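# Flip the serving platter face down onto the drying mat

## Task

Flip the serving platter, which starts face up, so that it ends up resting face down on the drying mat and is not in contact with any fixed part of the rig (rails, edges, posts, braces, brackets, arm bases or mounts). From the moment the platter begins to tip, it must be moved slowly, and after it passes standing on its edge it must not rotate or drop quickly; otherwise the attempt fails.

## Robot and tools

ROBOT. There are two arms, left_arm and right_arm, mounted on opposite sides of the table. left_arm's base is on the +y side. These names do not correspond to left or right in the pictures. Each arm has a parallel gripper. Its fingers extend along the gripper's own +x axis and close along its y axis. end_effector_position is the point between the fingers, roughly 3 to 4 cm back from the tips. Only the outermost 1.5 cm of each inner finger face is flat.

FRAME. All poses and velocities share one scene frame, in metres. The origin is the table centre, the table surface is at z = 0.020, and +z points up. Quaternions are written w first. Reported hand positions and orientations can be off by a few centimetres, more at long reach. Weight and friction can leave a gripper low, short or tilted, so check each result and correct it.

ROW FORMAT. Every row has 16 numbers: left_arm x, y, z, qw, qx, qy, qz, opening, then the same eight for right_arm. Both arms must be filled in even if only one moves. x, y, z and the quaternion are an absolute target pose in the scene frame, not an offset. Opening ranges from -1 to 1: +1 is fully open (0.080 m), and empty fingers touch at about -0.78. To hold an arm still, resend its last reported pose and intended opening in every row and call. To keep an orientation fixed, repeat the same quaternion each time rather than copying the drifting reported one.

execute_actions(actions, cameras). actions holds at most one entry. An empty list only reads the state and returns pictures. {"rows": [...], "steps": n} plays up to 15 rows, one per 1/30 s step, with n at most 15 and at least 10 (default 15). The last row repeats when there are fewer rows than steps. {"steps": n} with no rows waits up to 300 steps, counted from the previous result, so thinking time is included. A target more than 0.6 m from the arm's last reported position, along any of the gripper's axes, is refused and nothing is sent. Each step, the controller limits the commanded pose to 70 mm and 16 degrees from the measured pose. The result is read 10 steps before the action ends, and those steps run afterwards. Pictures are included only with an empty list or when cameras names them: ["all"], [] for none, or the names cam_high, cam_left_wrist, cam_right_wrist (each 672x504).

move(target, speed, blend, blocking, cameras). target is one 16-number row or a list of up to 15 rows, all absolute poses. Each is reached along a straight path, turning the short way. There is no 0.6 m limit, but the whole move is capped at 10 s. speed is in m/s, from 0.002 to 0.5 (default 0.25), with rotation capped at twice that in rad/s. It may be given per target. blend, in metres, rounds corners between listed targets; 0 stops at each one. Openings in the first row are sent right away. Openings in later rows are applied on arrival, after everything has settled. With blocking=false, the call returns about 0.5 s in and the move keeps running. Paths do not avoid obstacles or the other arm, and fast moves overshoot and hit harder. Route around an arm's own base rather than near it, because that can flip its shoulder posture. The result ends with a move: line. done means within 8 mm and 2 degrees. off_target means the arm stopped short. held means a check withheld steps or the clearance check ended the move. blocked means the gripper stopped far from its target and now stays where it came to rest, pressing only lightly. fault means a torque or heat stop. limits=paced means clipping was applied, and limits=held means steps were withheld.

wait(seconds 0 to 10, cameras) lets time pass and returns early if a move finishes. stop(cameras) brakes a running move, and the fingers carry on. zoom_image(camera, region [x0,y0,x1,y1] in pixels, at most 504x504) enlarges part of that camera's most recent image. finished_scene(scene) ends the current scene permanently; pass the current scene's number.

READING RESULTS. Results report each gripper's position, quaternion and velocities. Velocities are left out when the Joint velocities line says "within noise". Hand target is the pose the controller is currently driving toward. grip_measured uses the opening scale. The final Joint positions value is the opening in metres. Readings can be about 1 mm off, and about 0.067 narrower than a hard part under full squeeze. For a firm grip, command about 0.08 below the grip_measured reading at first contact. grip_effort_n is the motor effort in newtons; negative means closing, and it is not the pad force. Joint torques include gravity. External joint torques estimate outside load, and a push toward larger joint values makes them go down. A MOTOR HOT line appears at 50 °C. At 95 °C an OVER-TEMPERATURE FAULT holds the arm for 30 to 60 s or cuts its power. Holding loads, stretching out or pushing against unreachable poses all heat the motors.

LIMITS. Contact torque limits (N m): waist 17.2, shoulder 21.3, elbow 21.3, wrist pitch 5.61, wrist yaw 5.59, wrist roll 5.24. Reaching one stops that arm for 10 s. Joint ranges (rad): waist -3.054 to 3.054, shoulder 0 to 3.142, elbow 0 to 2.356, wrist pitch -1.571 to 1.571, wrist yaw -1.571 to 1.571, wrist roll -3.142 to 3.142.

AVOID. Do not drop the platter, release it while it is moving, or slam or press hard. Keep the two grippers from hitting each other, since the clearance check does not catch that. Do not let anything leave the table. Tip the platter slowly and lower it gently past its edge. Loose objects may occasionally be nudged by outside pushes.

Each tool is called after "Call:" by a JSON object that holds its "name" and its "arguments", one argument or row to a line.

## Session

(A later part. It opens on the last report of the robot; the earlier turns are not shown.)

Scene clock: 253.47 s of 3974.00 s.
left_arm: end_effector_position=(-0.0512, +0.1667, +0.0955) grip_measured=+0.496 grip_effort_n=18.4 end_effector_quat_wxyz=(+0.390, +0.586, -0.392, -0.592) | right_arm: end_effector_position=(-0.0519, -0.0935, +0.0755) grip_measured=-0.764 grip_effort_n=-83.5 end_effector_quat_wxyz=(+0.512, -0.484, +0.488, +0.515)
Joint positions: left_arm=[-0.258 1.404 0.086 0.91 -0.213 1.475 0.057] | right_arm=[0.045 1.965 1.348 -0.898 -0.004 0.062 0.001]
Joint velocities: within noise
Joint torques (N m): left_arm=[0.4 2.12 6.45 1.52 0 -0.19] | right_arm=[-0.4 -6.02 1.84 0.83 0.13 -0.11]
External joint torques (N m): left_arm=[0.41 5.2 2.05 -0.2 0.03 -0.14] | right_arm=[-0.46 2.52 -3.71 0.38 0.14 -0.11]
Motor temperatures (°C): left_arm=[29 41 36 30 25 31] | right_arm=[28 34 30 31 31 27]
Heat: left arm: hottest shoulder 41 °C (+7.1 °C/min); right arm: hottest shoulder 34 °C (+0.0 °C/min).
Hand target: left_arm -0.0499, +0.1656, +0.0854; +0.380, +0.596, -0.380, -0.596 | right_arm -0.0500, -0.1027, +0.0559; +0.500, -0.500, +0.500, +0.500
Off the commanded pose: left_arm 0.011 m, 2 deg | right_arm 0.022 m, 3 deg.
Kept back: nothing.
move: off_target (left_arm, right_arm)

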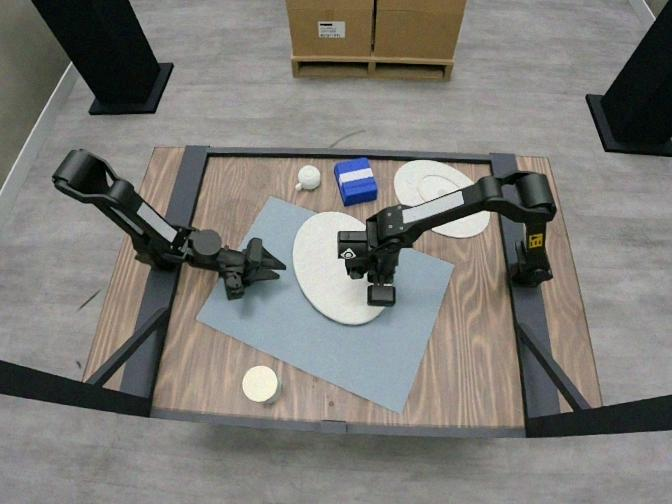

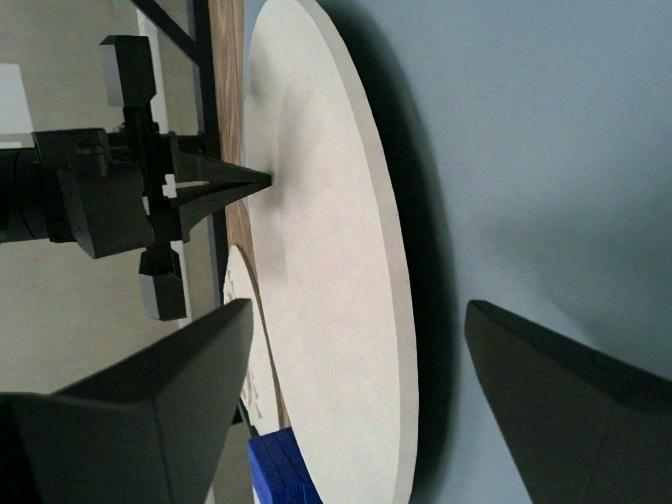

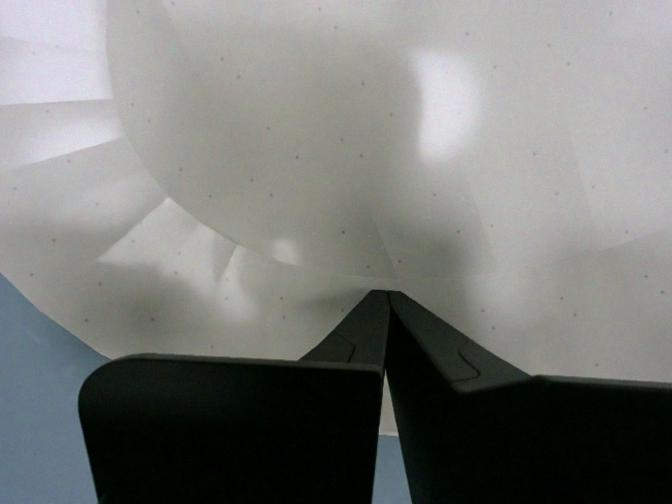

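Call:
{"name": "move", "arguments": {
  "target": [
    [-0.05,0.2,0.13,0.38,0.5964,-0.38,-0.5964,0.5,-0.05,-0.1,0.11,0.5,-0.5,0.5,0.5,-1],
    [-0.05,0.2,0.13,0.38,0.5964,-0.38,-0.5964,0.5,-0.13,-0.13,0.11,0.5,-0.5,0.5,0.5,-1],
    [-0.05,0.2,0.13,0.38,0.5964,-0.38,-0.5964,0.5,-0.13,-0.13,0.057,0.5,-0.5,0.5,0.5,-1],
    [-0.05,0.2,0.13,0.38,0.5964,-0.38,-0.5964,0.5,-0.135,-0.045,0.055,0.5,-0.5,0.5,0.5,-1]
  ],
  "speed": [0.15,0.15,0.06,0.06]
}}

Scene clock: 258.30 s of 3974.00 s.
left_arm: end_effector_position=(-0.0494, +0.2018, +0.1249) grip_measured=+0.496 grip_effort_n=18.4 end_effector_quat_wxyz=(+0.374, +0.600, -0.377, -0.598) | right_arm: end_effector_position=(-0.1492, -0.0643, +0.0638) grip_measured=-0.764 grip_effort_n=-83.5 end_effector_quat_wxyz=(+0.480, -0.512, +0.506, +0.502)
Joint positions: left_arm=[-0.313 0.837 0.111 0.259 -0.264 1.444 0.057] | right_arm=[0.269 2.216 1.688 -1.072 -0.026 0.256 0.001]
Joint velocities: within noise
Joint torques (N m): left_arm=[-0.25 -2.04 8.69 1.5 -0.26 -0.11] | right_arm=[-2.92 -7.9 7.32 2.54 0.83 -0.25]
External joint torques (N m): left_arm=[-0.23 -0.68 2.1 -0.19 -0.21 -0.06] | right_arm=[-2.91 2.37 1.78 2.26 0.83 -0.25]
Motor temperatures (°C): left_arm=[29 40 35 30 25 31] | right_arm=[28 35 31 31 31 27]
Heat: left arm: hottest shoulder 40 °C (+6.1 °C/min); right arm: hottest shoulder 35 °C (+2.0 °C/min).
Hand target: left_arm -0.0500, +0.2000, +0.1300; +0.380, +0.596, -0.380, -0.596 | right_arm -0.1346, -0.0464, +0.0556; +0.500, -0.500, +0.500, +0.500
Off the commanded pose: left_arm 0.005 m, 1 deg | right_arm 0.026 m, 3 deg.
Kept back: nothing.
move: off_target (right_arm)

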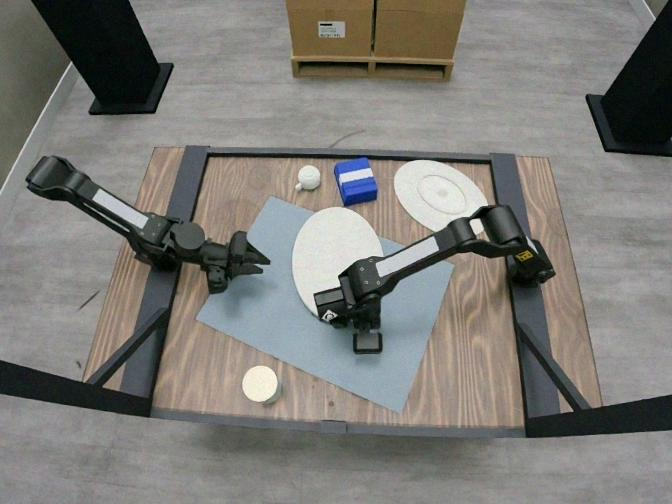

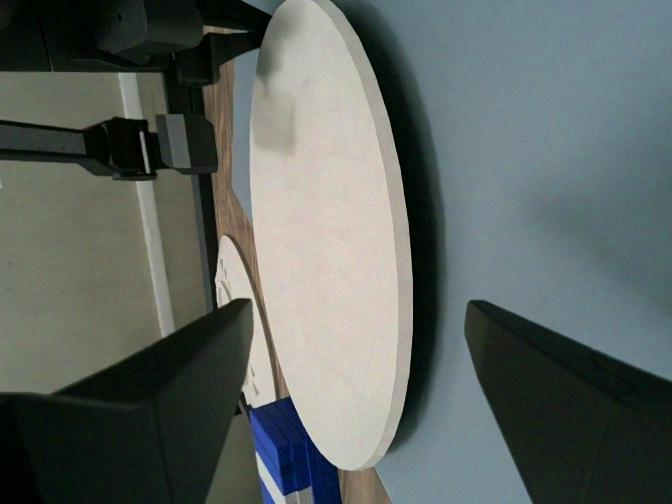

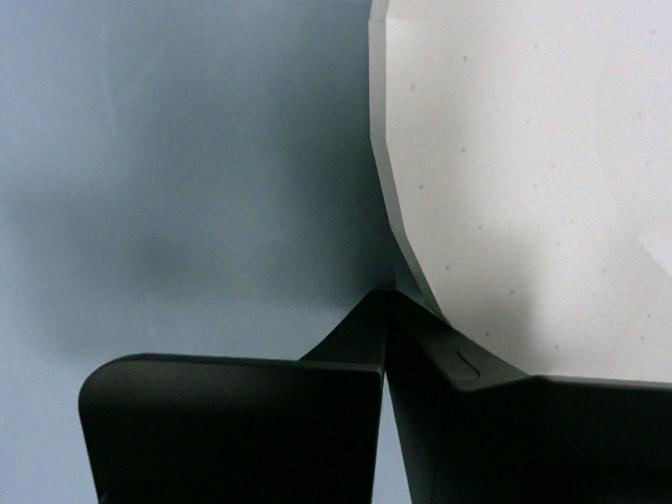

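Call:
{"name": "move", "arguments": {
  "target": [
    [-0.03,0.19,0.12,0.38,0.5964,-0.38,-0.5964,0.5,-0.17,-0.1,0.12,0.5,-0.5,0.5,0.5,-1],
    [-0.03,0.165,0.09,0.38,0.5964,-0.38,-0.5964,0.5,-0.03,-0.105,0.115,0.5,-0.5,0.5,0.5,-1]
  ],
  "speed": 0.15
}}

Scene clock: 260.73 s of 3974.00 s.
left_arm: end_effector_position=(-0.0302, +0.1667, +0.0947) grip_measured=+0.496 grip_effort_n=17.9 end_effector_quat_wxyz=(+0.386, +0.593, -0.384, -0.593) | right_arm: end_effector_position=(-0.0303, -0.1023, +0.1145) grip_measured=-0.764 grip_effort_n=-83.5 end_effector_quat_wxyz=(+0.500, -0.498, +0.502, +0.499)
Joint positions: left_arm=[-0.133 1.361 0.085 0.854 -0.106 1.523 0.057] | right_arm=[-0.013 1.93 1.462 -1.103 -0.003 0.007 0.001]
Joint velocities: within noise
Joint torques (N m): left_arm=[0.3 0.4 6.3 2.04 0.22 -0.01] | right_arm=[-0.13 -11.52 3.55 0.3 0.11 -0.15]
External joint torques (N m): left_arm=[0.28 3.33 1.76 0.34 0.23 0.04] | right_arm=[-0.14 -3.03 -2.2 -0.06 0.12 -0.15]
Motor temperatures (°C): left_arm=[29 40 35 30 25 31] | right_arm=[28 36 31 31 31 27]
Heat: left arm: hottest shoulder 40 °C (+6.0 °C/min); right arm: hottest shoulder 36 °C (+3.0 °C/min).
Hand target: left_arm -0.0301, +0.1652, +0.0901; +0.380, +0.596, -0.380, -0.596 | right_arm -0.0301, -0.1050, +0.1149; +0.500, -0.500, +0.500, +0.500
Off the commanded pose: left_arm 0.005 m, 1 deg | right_arm 0.003 m, 0 deg.
Kept back: nothing.
move: done

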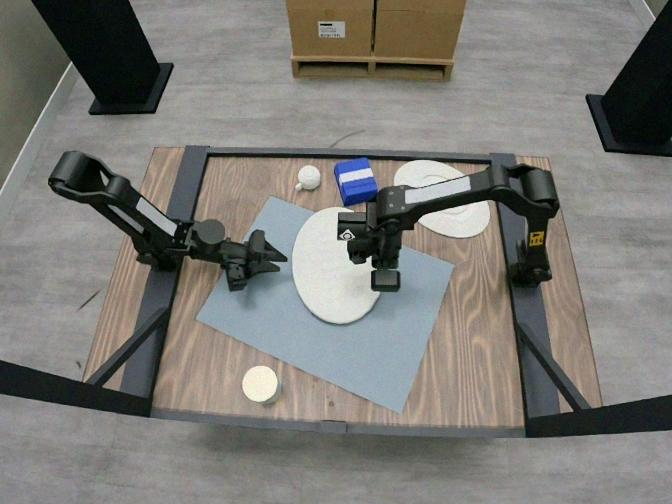

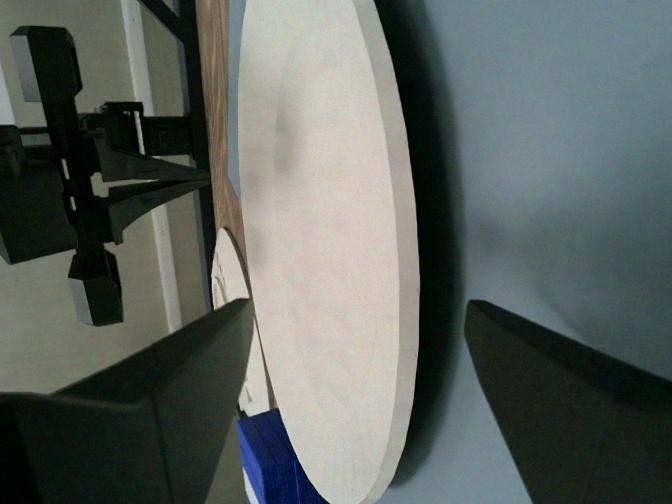

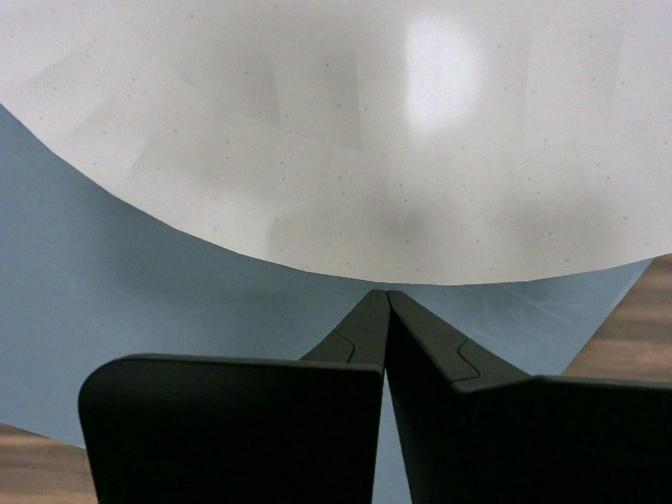

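Call:
{"name": "move", "arguments": {
  "target": [-0.03,0.165,0.085,0.38,0.5964,-0.38,-0.5964,0.5,-0.03,-0.109,0.054,0.5,-0.5,0.5,0.5,-1],
  "speed": 0.03
}}

Scene clock: 263.40 s of 3974.00 s.
left_arm: end_effector_position=(-0.0300, +0.1684, +0.0955) grip_measured=+0.496 grip_effort_n=18.4 end_effector_quat_wxyz=(+0.393, +0.588, -0.391, -0.589) | right_arm: end_effector_position=(-0.0303, -0.1001, +0.0778) grip_measured=-0.764 grip_effort_n=-83.5 end_effector_quat_wxyz=(+0.515, -0.483, +0.486, +0.515)
Joint positions: left_arm=[-0.133 1.381 0.065 0.918 -0.106 1.524 0.057] | right_arm=[-0.013 1.931 1.309 -0.887 -0.003 0.007 0.001]
Joint velocities: within noise
Joint torques (N m): left_arm=[0.27 3.09 7.25 1.5 0.21 -0.06] | right_arm=[0 -4.32 1.54 1.12 0.1 -0.16]
External joint torques (N m): left_arm=[0.27 6.03 2.86 -0.23 0.21 -0.01] | right_arm=[-0.04 4.01 -4.03 0.66 0.11 -0.16]
Motor temperatures (°C): left_arm=[29 39 35 31 25 31] | right_arm=[28 36 31 31 31 27]
Heat: left arm: hottest shoulder 39 °C (+6.1 °C/min); right arm: hottest shoulder 36 °C (+3.0 °C/min).
Hand target: left_arm -0.0300, +0.1658, +0.0854; +0.380, +0.596, -0.380, -0.597 | right_arm -0.0301, -0.1100, +0.0553; +0.500, -0.500, +0.500, +0.500
Off the commanded pose: left_arm 0.011 m, 2 deg | right_arm 0.025 m, 4 deg.
Kept back: nothing.
move: off_target (left_arm, right_arm)

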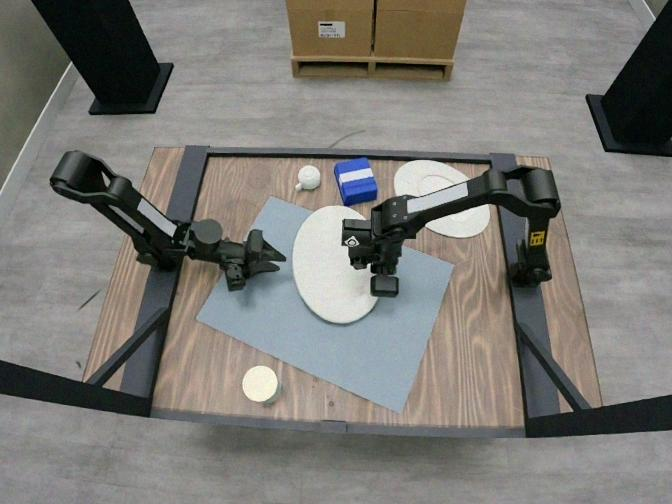

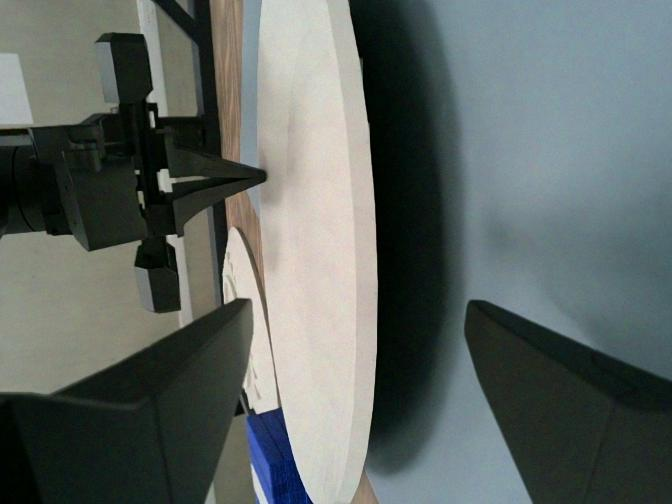

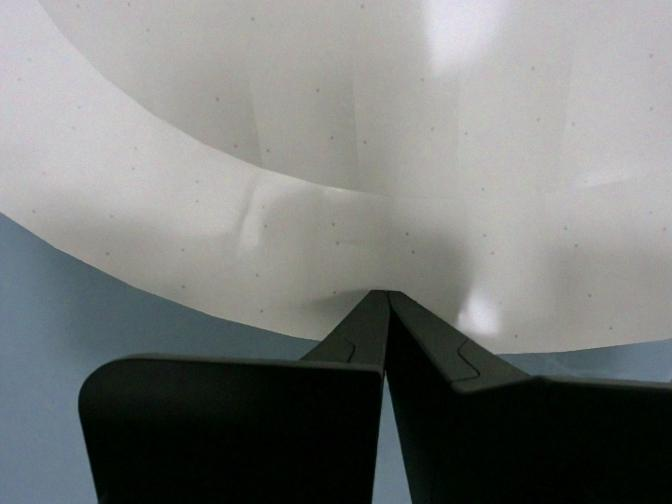

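Call:
{"name": "move", "arguments": {
  "target": [
    [-0.03,0.105,0.085,0.38,0.5964,-0.38,-0.5964,0.4,-0.03,-0.109,0.054,0.5,-0.5,0.5,0.5,-1],
    [-0.03,0.095,0.086,0.38,0.5964,-0.38,-0.5964,0.0,-0.03,-0.109,0.054,0.5,-0.5,0.5,0.5,-1],
    [-0.03,0.09,0.087,0.38,0.5964,-0.38,-0.5964,-0.4,-0.03,-0.109,0.054,0.5,-0.5,0.5,0.5,-1]
  ],
  "speed": 0.06
}}

Scene clock: 275.23 s of 3974.00 s.
left_arm: end_effector_position=(-0.0299, +0.1650, +0.0919) grip_measured=+0.404 grip_effort_n=-18.8 end_effector_quat_wxyz=(+0.376, +0.596, -0.378, -0.600) | right_arm: end_effector_position=(-0.0303, -0.1000, +0.0777) grip_measured=-0.764 grip_effort_n=-83.5 end_effector_quat_wxyz=(+0.516, -0.482, +0.486, +0.515)
Joint positions: left_arm=[-0.122 1.363 0.103 0.814 -0.086 1.526 0.053] | right_arm=[-0.013 1.931 1.309 -0.886 -0.003 0.007 0.001]
Joint velocities: within noise
Joint torques (N m): left_arm=[0.28 1.65 7.48 2.23 0.06 0.07] | right_arm=[-0.05 -4.48 1.66 1.08 0.1 -0.16]
External joint torques (N m): left_arm=[0.28 4.65 2.92 0.55 0.05 0.12] | right_arm=[-0.05 3.85 -3.86 0.65 0.1 -0.16]
External joint torques when the fault began: left_arm=[1.77 19.44 19.59 3.04 0.56 0.26]
Motor temperatures (°C): left_arm=[29 37 37 33 25 31] | right_arm=[28 35 30 32 31 27]
Heat: left arm: hottest shoulder 37 °C (+1.0 °C/min); right arm: hottest shoulder 35 °C (+3.0 °C/min).
Hand target: left_arm -0.0295, +0.1609, +0.0873; +0.370, +0.601, -0.374, -0.602 | right_arm -0.0301, -0.1100, +0.0553; +0.500, -0.500, +0.500, +0.500
Off the commanded pose: left_arm 0.075 m, 1 deg | right_arm 0.025 m, 4 deg.
TORQUE FAULT: the external load on joint 2 (shoulder) of the left arm reached its load limit, and that arm stopped for 10 seconds. A torque fault puts only its own arm into a fault stop. That arm's remaining commands of this call were not run. That arm keeps its grip as last carried out and accepts commands again: back off and push less far. That arm stops again whenever a joint's load reaches its limit.
Kept back: nothing.
move: fault (left_arm), off_target (right_arm); path passed 1 of 3 targets; target 2's new opening was not sent; target 3's new opening was not sent; limits=paced

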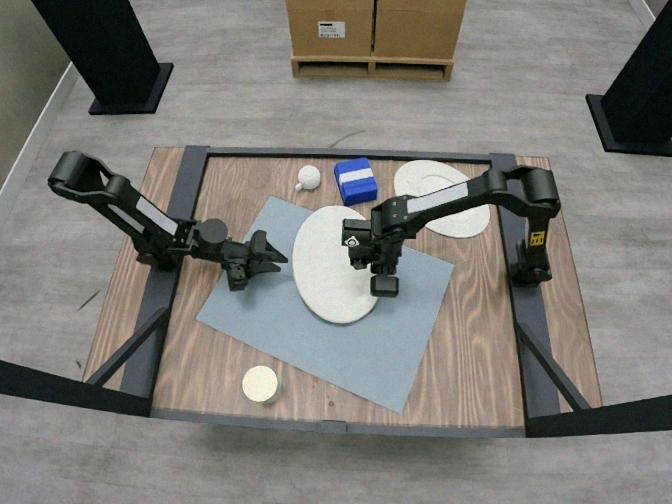

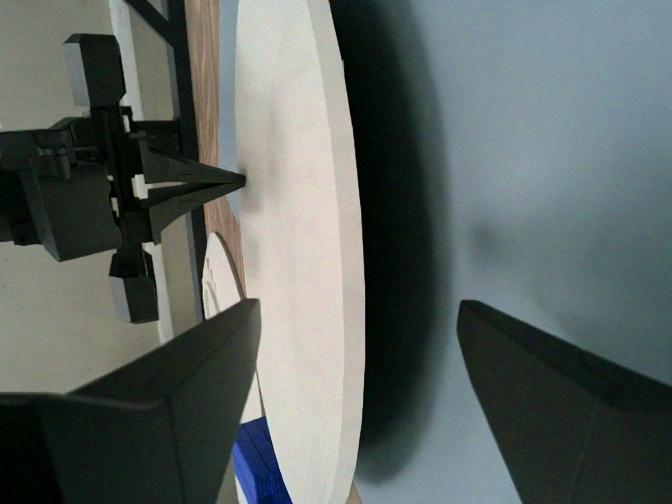

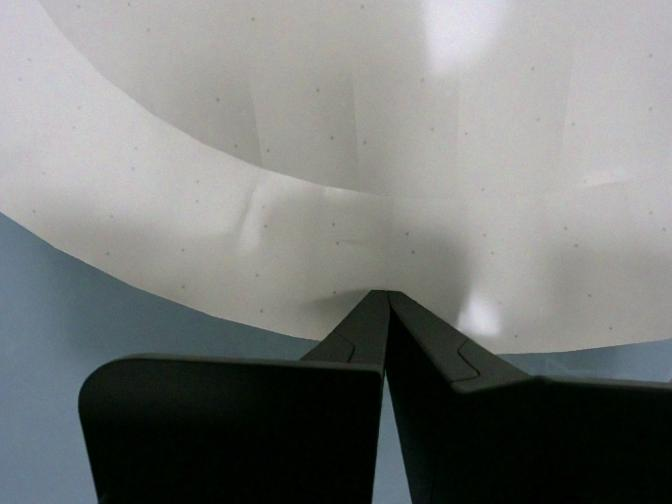

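Call:
{"name": "move", "arguments": {
  "target": [
    [-0.03,0.165,0.11,0.3265,0.6272,-0.3265,-0.6272,0.6,-0.03,-0.109,0.058,0.5,-0.5,0.5,0.5,-1],
    [-0.03,0.14,0.104,0.3265,0.6272,-0.3265,-0.6272,0.6,-0.03,-0.109,0.058,0.5,-0.5,0.5,0.5,-1]
  ],
  "speed": 0.06
}}

Scene clock: 277.53 s of 3974.00 s.
left_arm: end_effector_position=(-0.0299, +0.1426, +0.1029) grip_measured=+0.596 grip_effort_n=18.4 end_effector_quat_wxyz=(+0.326, +0.628, -0.325, -0.627) | right_arm: end_effector_position=(-0.0303, -0.1005, +0.0776) grip_measured=-0.764 grip_effort_n=-83.5 end_effector_quat_wxyz=(+0.515, -0.483, +0.487, +0.515)
Joint positions: left_arm=[-0.11 1.306 0.333 0.357 -0.078 1.518 0.062] | right_arm=[-0.013 1.931 1.308 -0.888 -0.003 0.007 0.001]
Joint velocities: within noise
Joint torques (N m): left_arm=[0.18 -2.54 7.61 1.69 0.19 0.03] | right_arm=[0.05 -5.1 2.66 0.3 0.12 -0.14]
External joint torques (N m): left_arm=[0.18 1.17 1.84 0.08 0.19 0.07] | right_arm=[0.06 3.13 -2.87 -0.15 0.13 -0.14]
Motor temperatures (°C): left_arm=[29 37 37 33 25 31] | right_arm=[28 35 29 31 31 27]
Heat: left arm: hottest shoulder 37 °C (+1.0 °C/min); right arm: hottest shoulder 35 °C (+3.0 °C/min).
Hand target: left_arm -0.0300, +0.1400, +0.1041; +0.327, +0.627, -0.327, -0.627 | right_arm -0.0301, -0.1097, +0.0589; +0.500, -0.500, +0.500, +0.500
Off the commanded pose: left_arm 0.003 m, 0 deg | right_arm 0.021 m, 3 deg.
Kept back: nothing.
move: off_target (right_arm)

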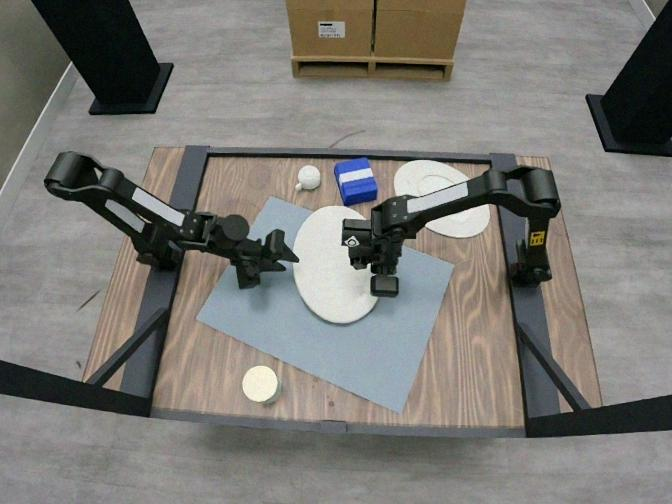

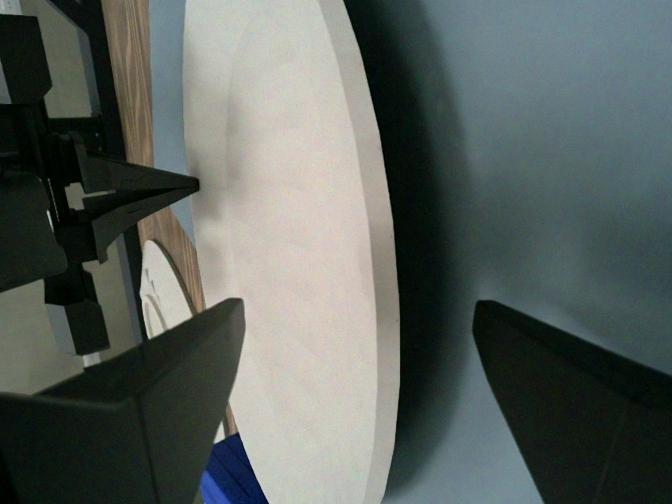

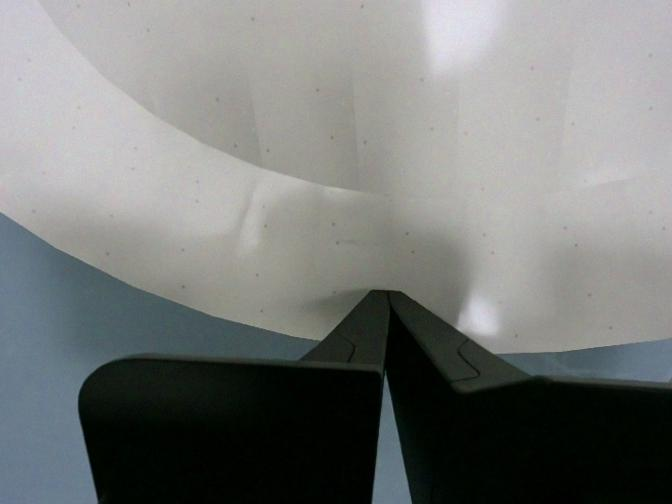

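Call:
{"name": "move", "arguments": {
  "target": [-0.03,0.103,0.098,0.3265,0.6272,-0.3265,-0.6272,0.6,-0.03,-0.109,0.056,0.5,-0.5,0.5,0.5,-1],
  "speed": 0.05
}}

Scene clock: 278.83 s of 3974.00 s.
left_arm: end_effector_position=(-0.0300, +0.1056, +0.0979) grip_measured=+0.596 grip_effort_n=18.4 end_effector_quat_wxyz=(+0.327, +0.628, -0.326, -0.627) | right_arm: end_effector_position=(-0.0303, -0.1004, +0.0776) grip_measured=-0.764 grip_effort_n=-83.5 end_effector_quat_wxyz=(+0.515, -0.483, +0.486, +0.515)
Joint positions: left_arm=[-0.096 1.499 0.449 0.436 -0.066 1.526 0.062] | right_arm=[-0.013 1.931 1.308 -0.887 -0.003 0.007 0.001]
Joint velocities: within noise
Joint torques (N m): left_arm=[0.17 -3.4 7.22 1.68 0.2 0.03] | right_arm=[-0.21 -4.67 1.99 0.76 0.08 -0.19]
External joint torques (N m): left_arm=[0.16 1.52 1.74 0.07 0.2 0.07] | right_arm=[-0.17 3.64 -3.55 0.32 0.08 -0.19]
Motor temperatures (°C): left_arm=[29 37 37 33 25 31] | right_arm=[28 35 29 31 31 27]
Heat: left arm: hottest shoulder 37 °C (+0.0 °C/min); right arm: hottest shoulder 35 °C (+3.0 °C/min).
Hand target: left_arm -0.0300, +0.1031, +0.0979; +0.326, +0.627, -0.326, -0.627 | right_arm -0.0301, -0.1099, +0.0570; +0.500, -0.500, +0.500, +0.500
Off the commanded pose: left_arm 0.003 m, 0 deg | right_arm 0.023 m, 3 deg.
Kept back: nothing.
move: off_target (right_arm)

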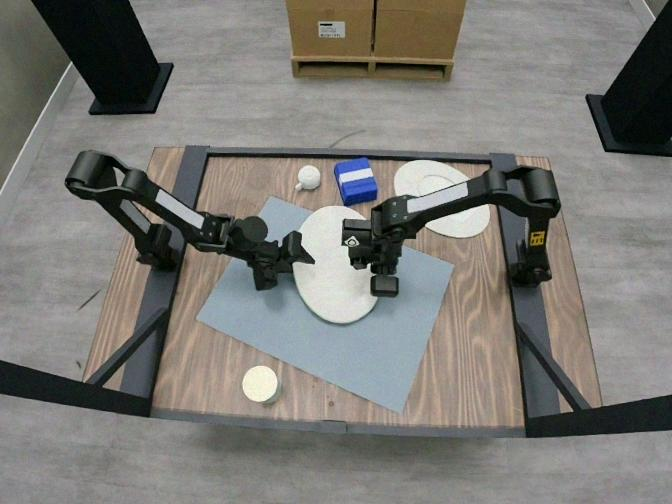

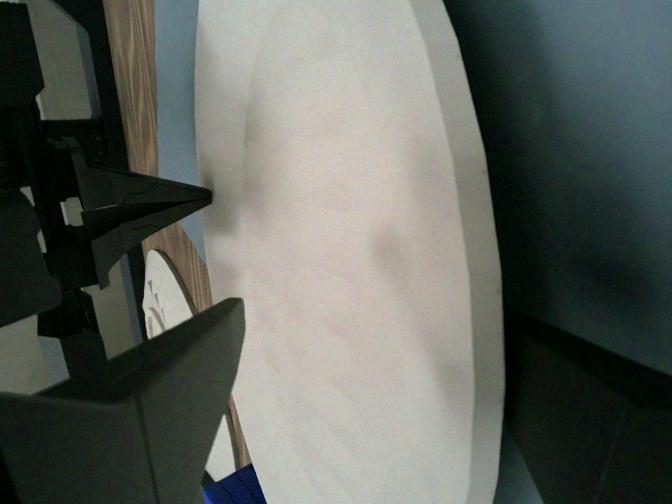

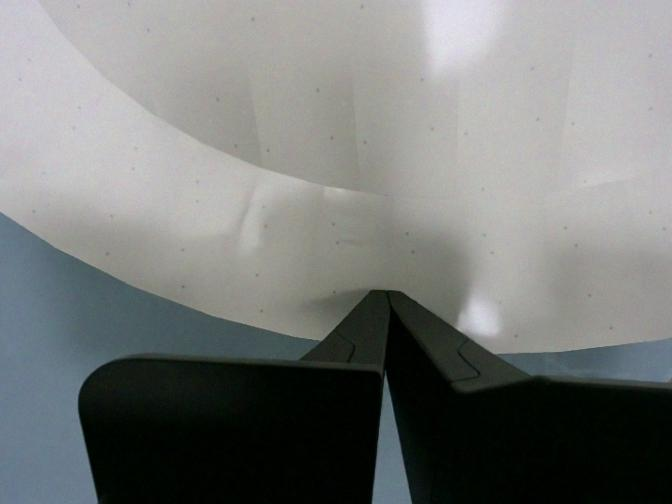

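Call:
{"name": "move", "arguments": {
  "target": [
    [-0.03,0.094,0.103,0.3642,0.6061,-0.3642,-0.6061,0.2,-0.03,-0.109,0.056,0.5,-0.5,0.5,0.5,-1],
    [-0.03,0.093,0.106,0.3642,0.6061,-0.3642,-0.6061,-0.2,-0.03,-0.109,0.056,0.5,-0.5,0.5,0.5,-1],
    [-0.03,0.092,0.108,0.3642,0.6061,-0.3642,-0.6061,-0.55,-0.03,-0.109,0.056,0.5,-0.5,0.5,0.5,-1],
    [-0.03,0.092,0.11,0.3642,0.6061,-0.3642,-0.6061,-0.9,-0.03,-0.109,0.06,0.5,-0.5,0.5,0.5,-1]
  ],
  "speed": 0.05
}}

Scene clock: 283.90 s of 3974.00 s.
left_arm: end_effector_position=(-0.0291, +0.0997, +0.0957) grip_measured=-0.641 grip_effort_n=-83.5 end_effector_quat_wxyz=(+0.353, +0.614, -0.346, -0.616) | right_arm: end_effector_position=(-0.0304, -0.1023, +0.0724) grip_measured=-0.764 grip_effort_n=-83.5 end_effector_quat_wxyz=(+0.511, -0.488, +0.490, +0.510)
Joint positions: left_arm=[-0.092 1.56 0.41 0.613 -0.065 1.523 0.006] | right_arm=[-0.013 1.945 1.307 -0.889 -0.002 0.006 0.001]
Joint velocities: within noise
Joint torques (N m): left_arm=[-0.18 -6.16 7.8 2.63 -0.03 0.34] | right_arm=[0.17 -6.78 3.2 0.04 0.07 -0.14]
External joint torques (N m): left_arm=[-0.18 -1.13 2.69 0.97 -0.03 0.39] | right_arm=[0.17 1.59 -2.32 -0.38 0.08 -0.14]
Motor temperatures (°C): left_arm=[29 37 36 34 25 31] | right_arm=[28 34 29 31 31 27]
Heat: left arm: hottest shoulder 37 °C (-1.0 °C/min); right arm: hottest shoulder 34 °C (+1.0 °C/min).
Hand target: left_arm -0.0300, +0.0923, +0.1101; +0.364, +0.606, -0.364, -0.606 | right_arm -0.0300, -0.1093, +0.0604; +0.500, -0.500, +0.500, +0.500
Off the commanded pose: left_arm 0.016 m, 3 deg | right_arm 0.014 m, 2 deg.
Kept back: nothing.
move: off_target (left_arm, right_arm); target 3's new opening was sent with left_arm's hand 0.011 m and 2 deg from that target; target 4's new opening was sent with left_arm's hand 0.015 m and 2 deg from that target

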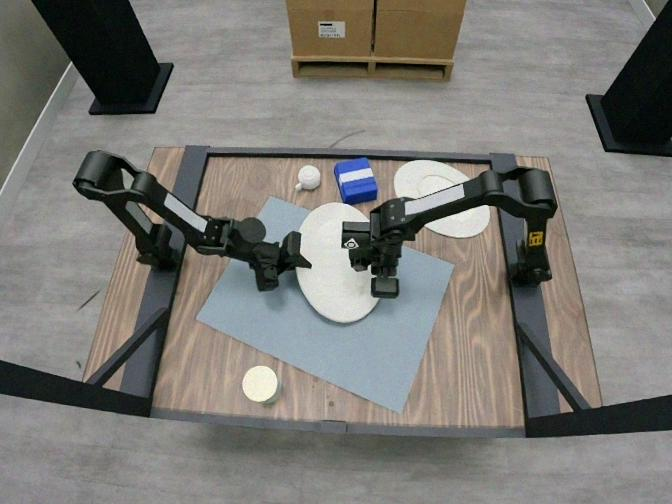

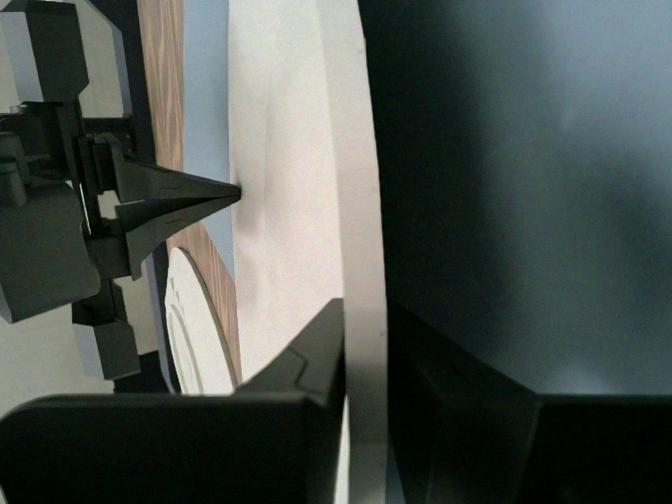

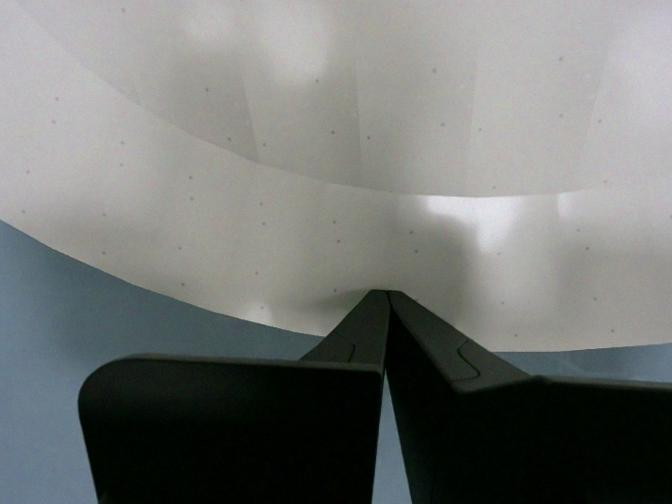

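Call:
{"name": "move", "arguments": {
  "target": [
    [-0.03,0.097,0.112,0.3642,0.6061,-0.3642,-0.6061,-0.9,-0.04,-0.11,0.14,0.5,-0.5,0.5,0.5,-1],
    [-0.03,0.1,0.115,0.3642,0.6061,-0.3642,-0.6061,-0.9,-0.15,-0.2,0.25,0.5,-0.5,0.5,0.5,0]
  ],
  "speed": 0.15
}}

Call:
{"name": "move", "arguments": {
  "target": [
    [-0.03,0.13,0.15,0.3536,0.6124,-0.3536,-0.6124,-0.9,-0.15,-0.2,0.25,0.5,-0.5,0.5,0.5,0],
    [-0.03,0.168,0.183,0.2988,0.6409,-0.2988,-0.6409,-0.9,-0.15,-0.2,0.25,0.5,-0.5,0.5,0.5,0]
  ],
  "speed": 0.04
}}

Scene clock: 287.47 s of 3974.00 s.
left_arm: end_effector_position=(-0.0287, +0.1049, +0.0980) grip_measured=-0.641 grip_effort_n=-83.5 end_effector_quat_wxyz=(+0.350, +0.615, -0.343, -0.617) | right_arm: end_effector_position=(-0.1495, -0.2006, +0.2463) grip_measured=-0.004 grip_effort_n=16.0 end_effector_quat_wxyz=(+0.498, -0.504, +0.501, +0.497)
Joint positions: left_arm=[-0.092 1.524 0.401 0.577 -0.065 1.523 0.006] | right_arm=[0.417 1.661 1.657 -1.577 -0.002 0.43 0.035]
Joint velocities: within noise
Joint torques (N m): left_arm=[-0.34 -7.83 6.67 2.8 -0.12 0.3] | right_arm=[0.02 -8.22 5.85 -0.07 0.1 0.13]
External joint torques (N m): left_arm=[-0.33 -2.97 1.45 1.14 -0.13 0.35] | right_arm=[0.02 -1.87 0.16 -0.43 0.08 0.13]
Motor temperatures (°C): left_arm=[29 37 36 34 25 31] | right_arm=[28 35 30 31 31 27]
Heat: left arm: hottest shoulder 37 °C (-1.0 °C/min); right arm: hottest shoulder 35 °C (+2.0 °C/min).
Hand target: left_arm -0.0300, +0.1000, +0.1148; +0.364, +0.606, -0.364, -0.606 | right_arm -0.1499, -0.2001, +0.2499; +0.500, -0.499, +0.500, +0.500
Off the commanded pose: left_arm 0.018 m, 3 deg | right_arm 0.004 m, 1 deg.
joint sent to its limit (right arm) — joint 4 (wrist pitch), lower limit.
Kept back: nothing.
move: off_target (left_arm)

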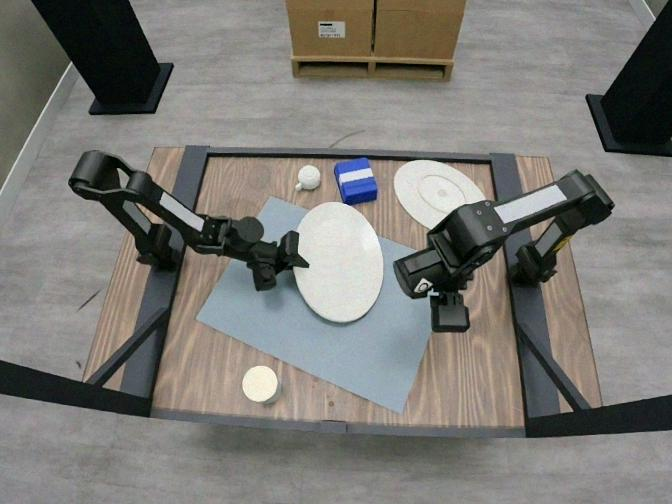

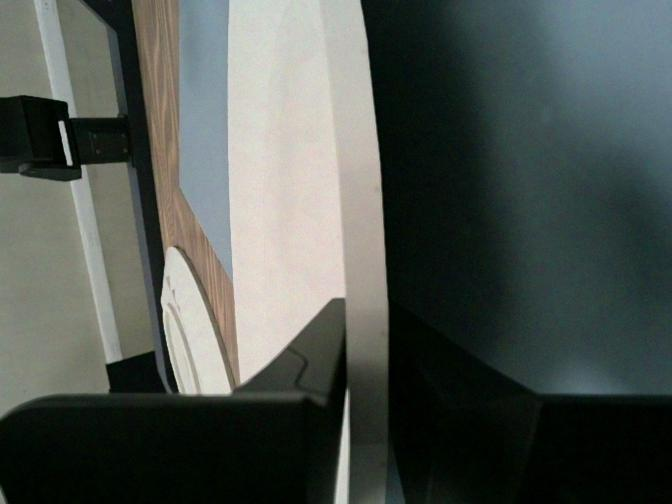

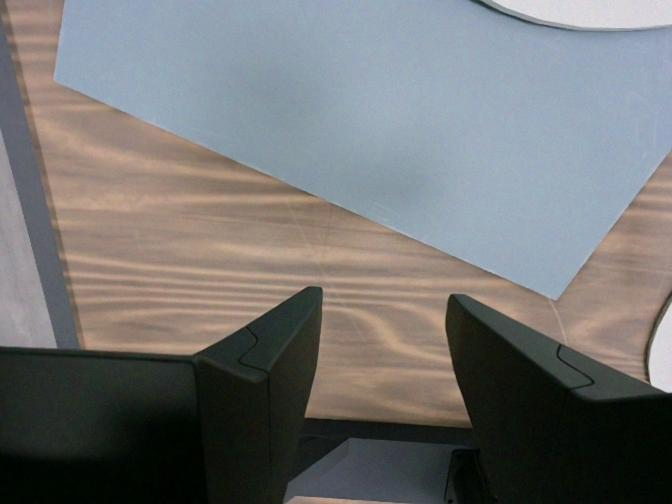

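Scene clock: 291.10 s of 3974.00 s.
left_arm: end_effector_position=(-0.0293, +0.1826, +0.1488) grip_measured=-0.641 grip_effort_n=-83.5 end_effector_quat_wxyz=(+0.262, +0.656, -0.264, -0.656) | right_arm: end_effector_position=(-0.1495, -0.2005, +0.2464) grip_measured=-0.004 grip_effort_n=16.0 end_effector_quat_wxyz=(+0.498, -0.504, +0.501, +0.497)
Joint positions: left_arm=[-0.115 1.017 0.535 -0.327 -0.066 1.504 0.006] | right_arm=[0.417 1.661 1.657 -1.577 -0.002 0.43 0.035]
Joint velocities: within noise
Joint torques (N m): left_arm=[-0.32 -6.14 13.81 2.93 -0.41 0.05] | right_arm=[0.08 -8.23 5.73 -0.03 0.11 0.15]
External joint torques (N m): left_arm=[-0.31 -3.55 7.16 1.54 -0.42 0.09] | right_arm=[0.08 -1.85 0.08 -0.35 0.09 0.15]
Motor temperatures (°C): left_arm=[29 37 37 36 25 31] | right_arm=[28 35 30 30 31 27]
Heat: left arm: hottest shoulder 37 °C (-3.0 °C/min); right arm: hottest shoulder 35 °C (+2.0 °C/min).
Hand target: left_arm -0.0299, +0.1698, +0.1830; +0.299, +0.641, -0.299, -0.641 | right_arm -0.1500, -0.2000, +0.2500; +0.500, -0.499, +0.500, +0.501
Off the commanded pose: left_arm 0.037 m, 6 deg | right_arm 0.004 m, 1 deg.
joint sent to its limit (right arm) — joint 4 (wrist pitch), lower limit.
Kept back: nothing.
move: off_target (left_arm)

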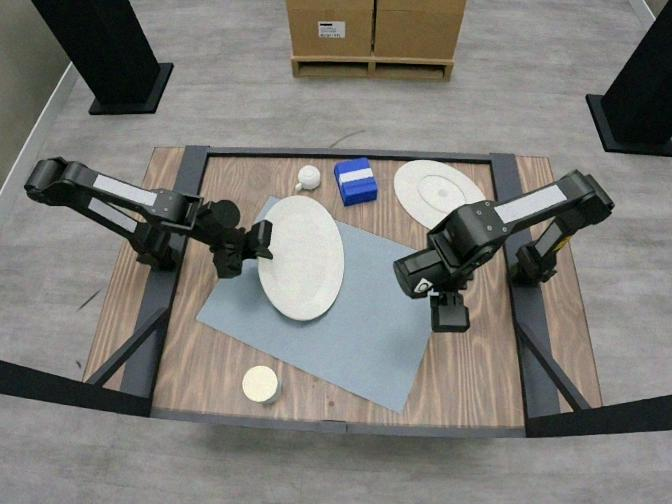

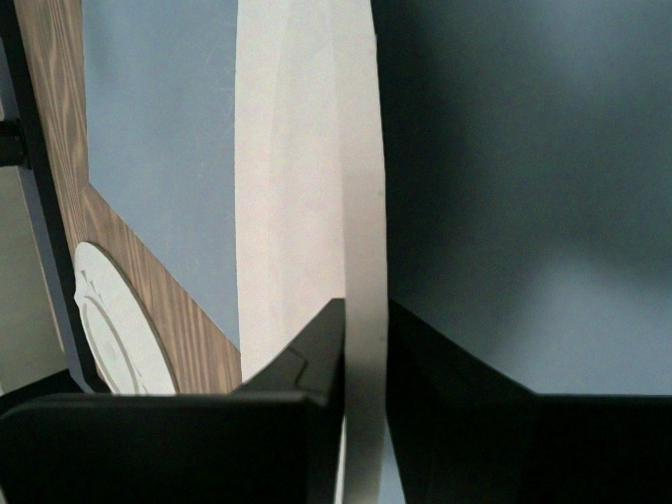

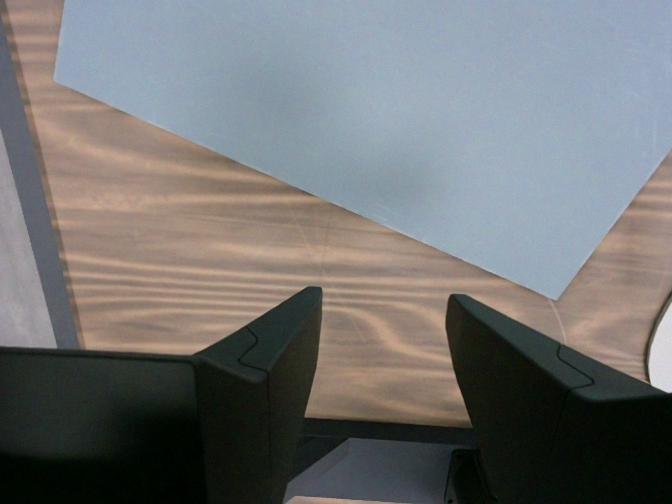

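Call:
{"name": "move", "arguments": {
  "target": [
    [-0.03,0.165,0.222,0.25,0.6614,-0.25,-0.6614,-0.9,-0.15,-0.2,0.25,0.5,-0.5,0.5,0.5,0],
    [-0.03,0.125,0.247,0.1743,0.6853,-0.1743,-0.6853,-0.9,-0.15,-0.2,0.25,0.5,-0.5,0.5,0.5,0]
  ],
  "speed": 0.04
}}

Scene clock: 296.43 s of 3974.00 s.
left_arm: end_effector_position=(-0.0306, +0.1389, +0.2199) grip_measured=-0.641 grip_effort_n=-83.5 end_effector_quat_wxyz=(+0.141, +0.693, -0.142, -0.692) | right_arm: end_effector_position=(-0.1495, -0.2005, +0.2464) grip_measured=-0.004 grip_effort_n=16.0 end_effector_quat_wxyz=(+0.498, -0.504, +0.501, +0.497)
Joint positions: left_arm=[-0.088 1.43 1.256 -0.995 -0.028 1.508 0.006] | right_arm=[0.417 1.661 1.657 -1.577 -0.002 0.43 0.035]
Joint velocities: within noise
Joint torques (N m): left_arm=[0.17 -6.74 14.02 2.27 -0.13 0.12] | right_arm=[0.04 -8.27 5.92 -0.06 0.08 0.14]
External joint torques (N m): left_arm=[0.15 -1.5 7.67 1.31 -0.16 0.14] | right_arm=[0 -1.94 0.29 -0.39 0.06 0.14]
Motor temperatures (°C): left_arm=[29 37 40 38 25 30] | right_arm=[28 36 30 30 31 27]
Heat: left arm: hottest elbow 40 °C (+3.0 °C/min); right arm: hottest shoulder 36 °C (+3.0 °C/min).
Hand target: left_arm -0.0299, +0.1267, +0.2472; +0.174, +0.685, -0.174, -0.685 | right_arm -0.1500, -0.2000, +0.2499; +0.500, -0.499, +0.500, +0.501
Off the commanded pose: left_arm 0.030 m, 5 deg | right_arm 0.004 m, 1 deg.
joint sent to its limit (right arm) — joint 4 (wrist pitch), lower limit.
Kept back: nothing.
move: off_target (left_arm)

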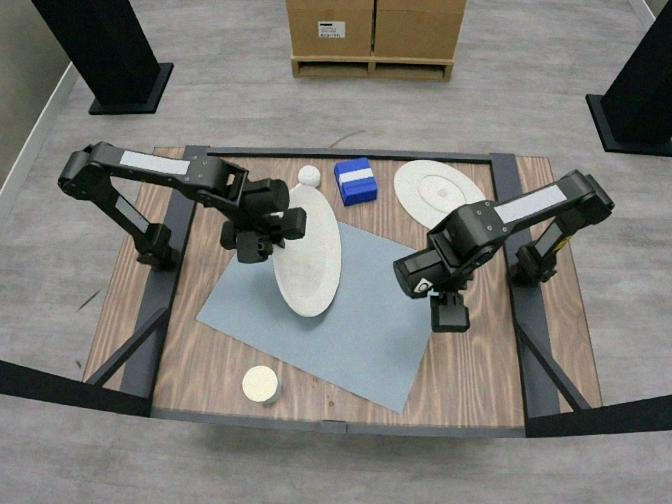

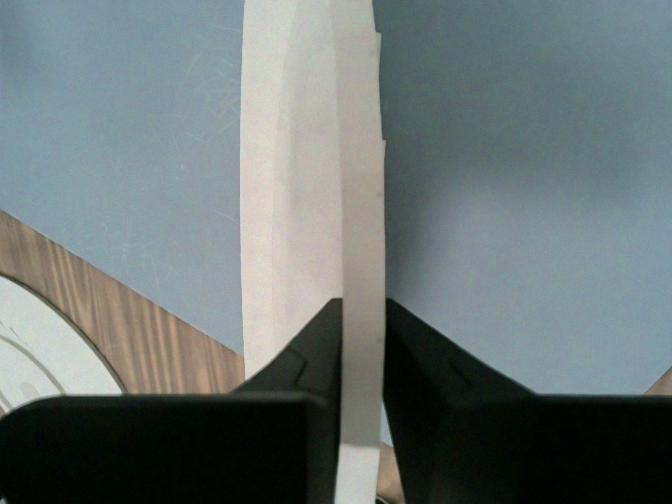

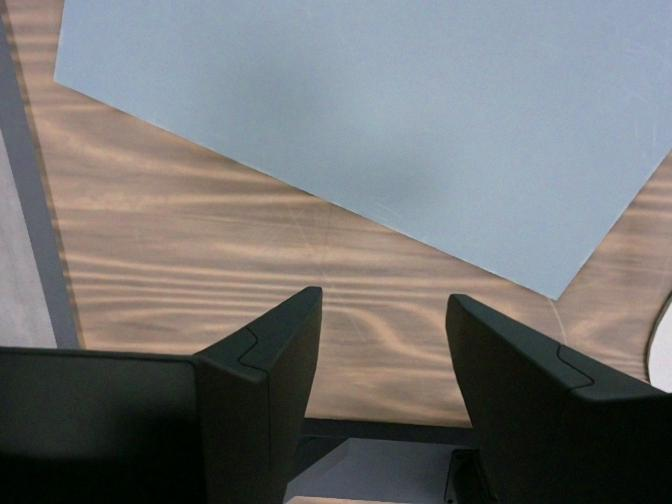

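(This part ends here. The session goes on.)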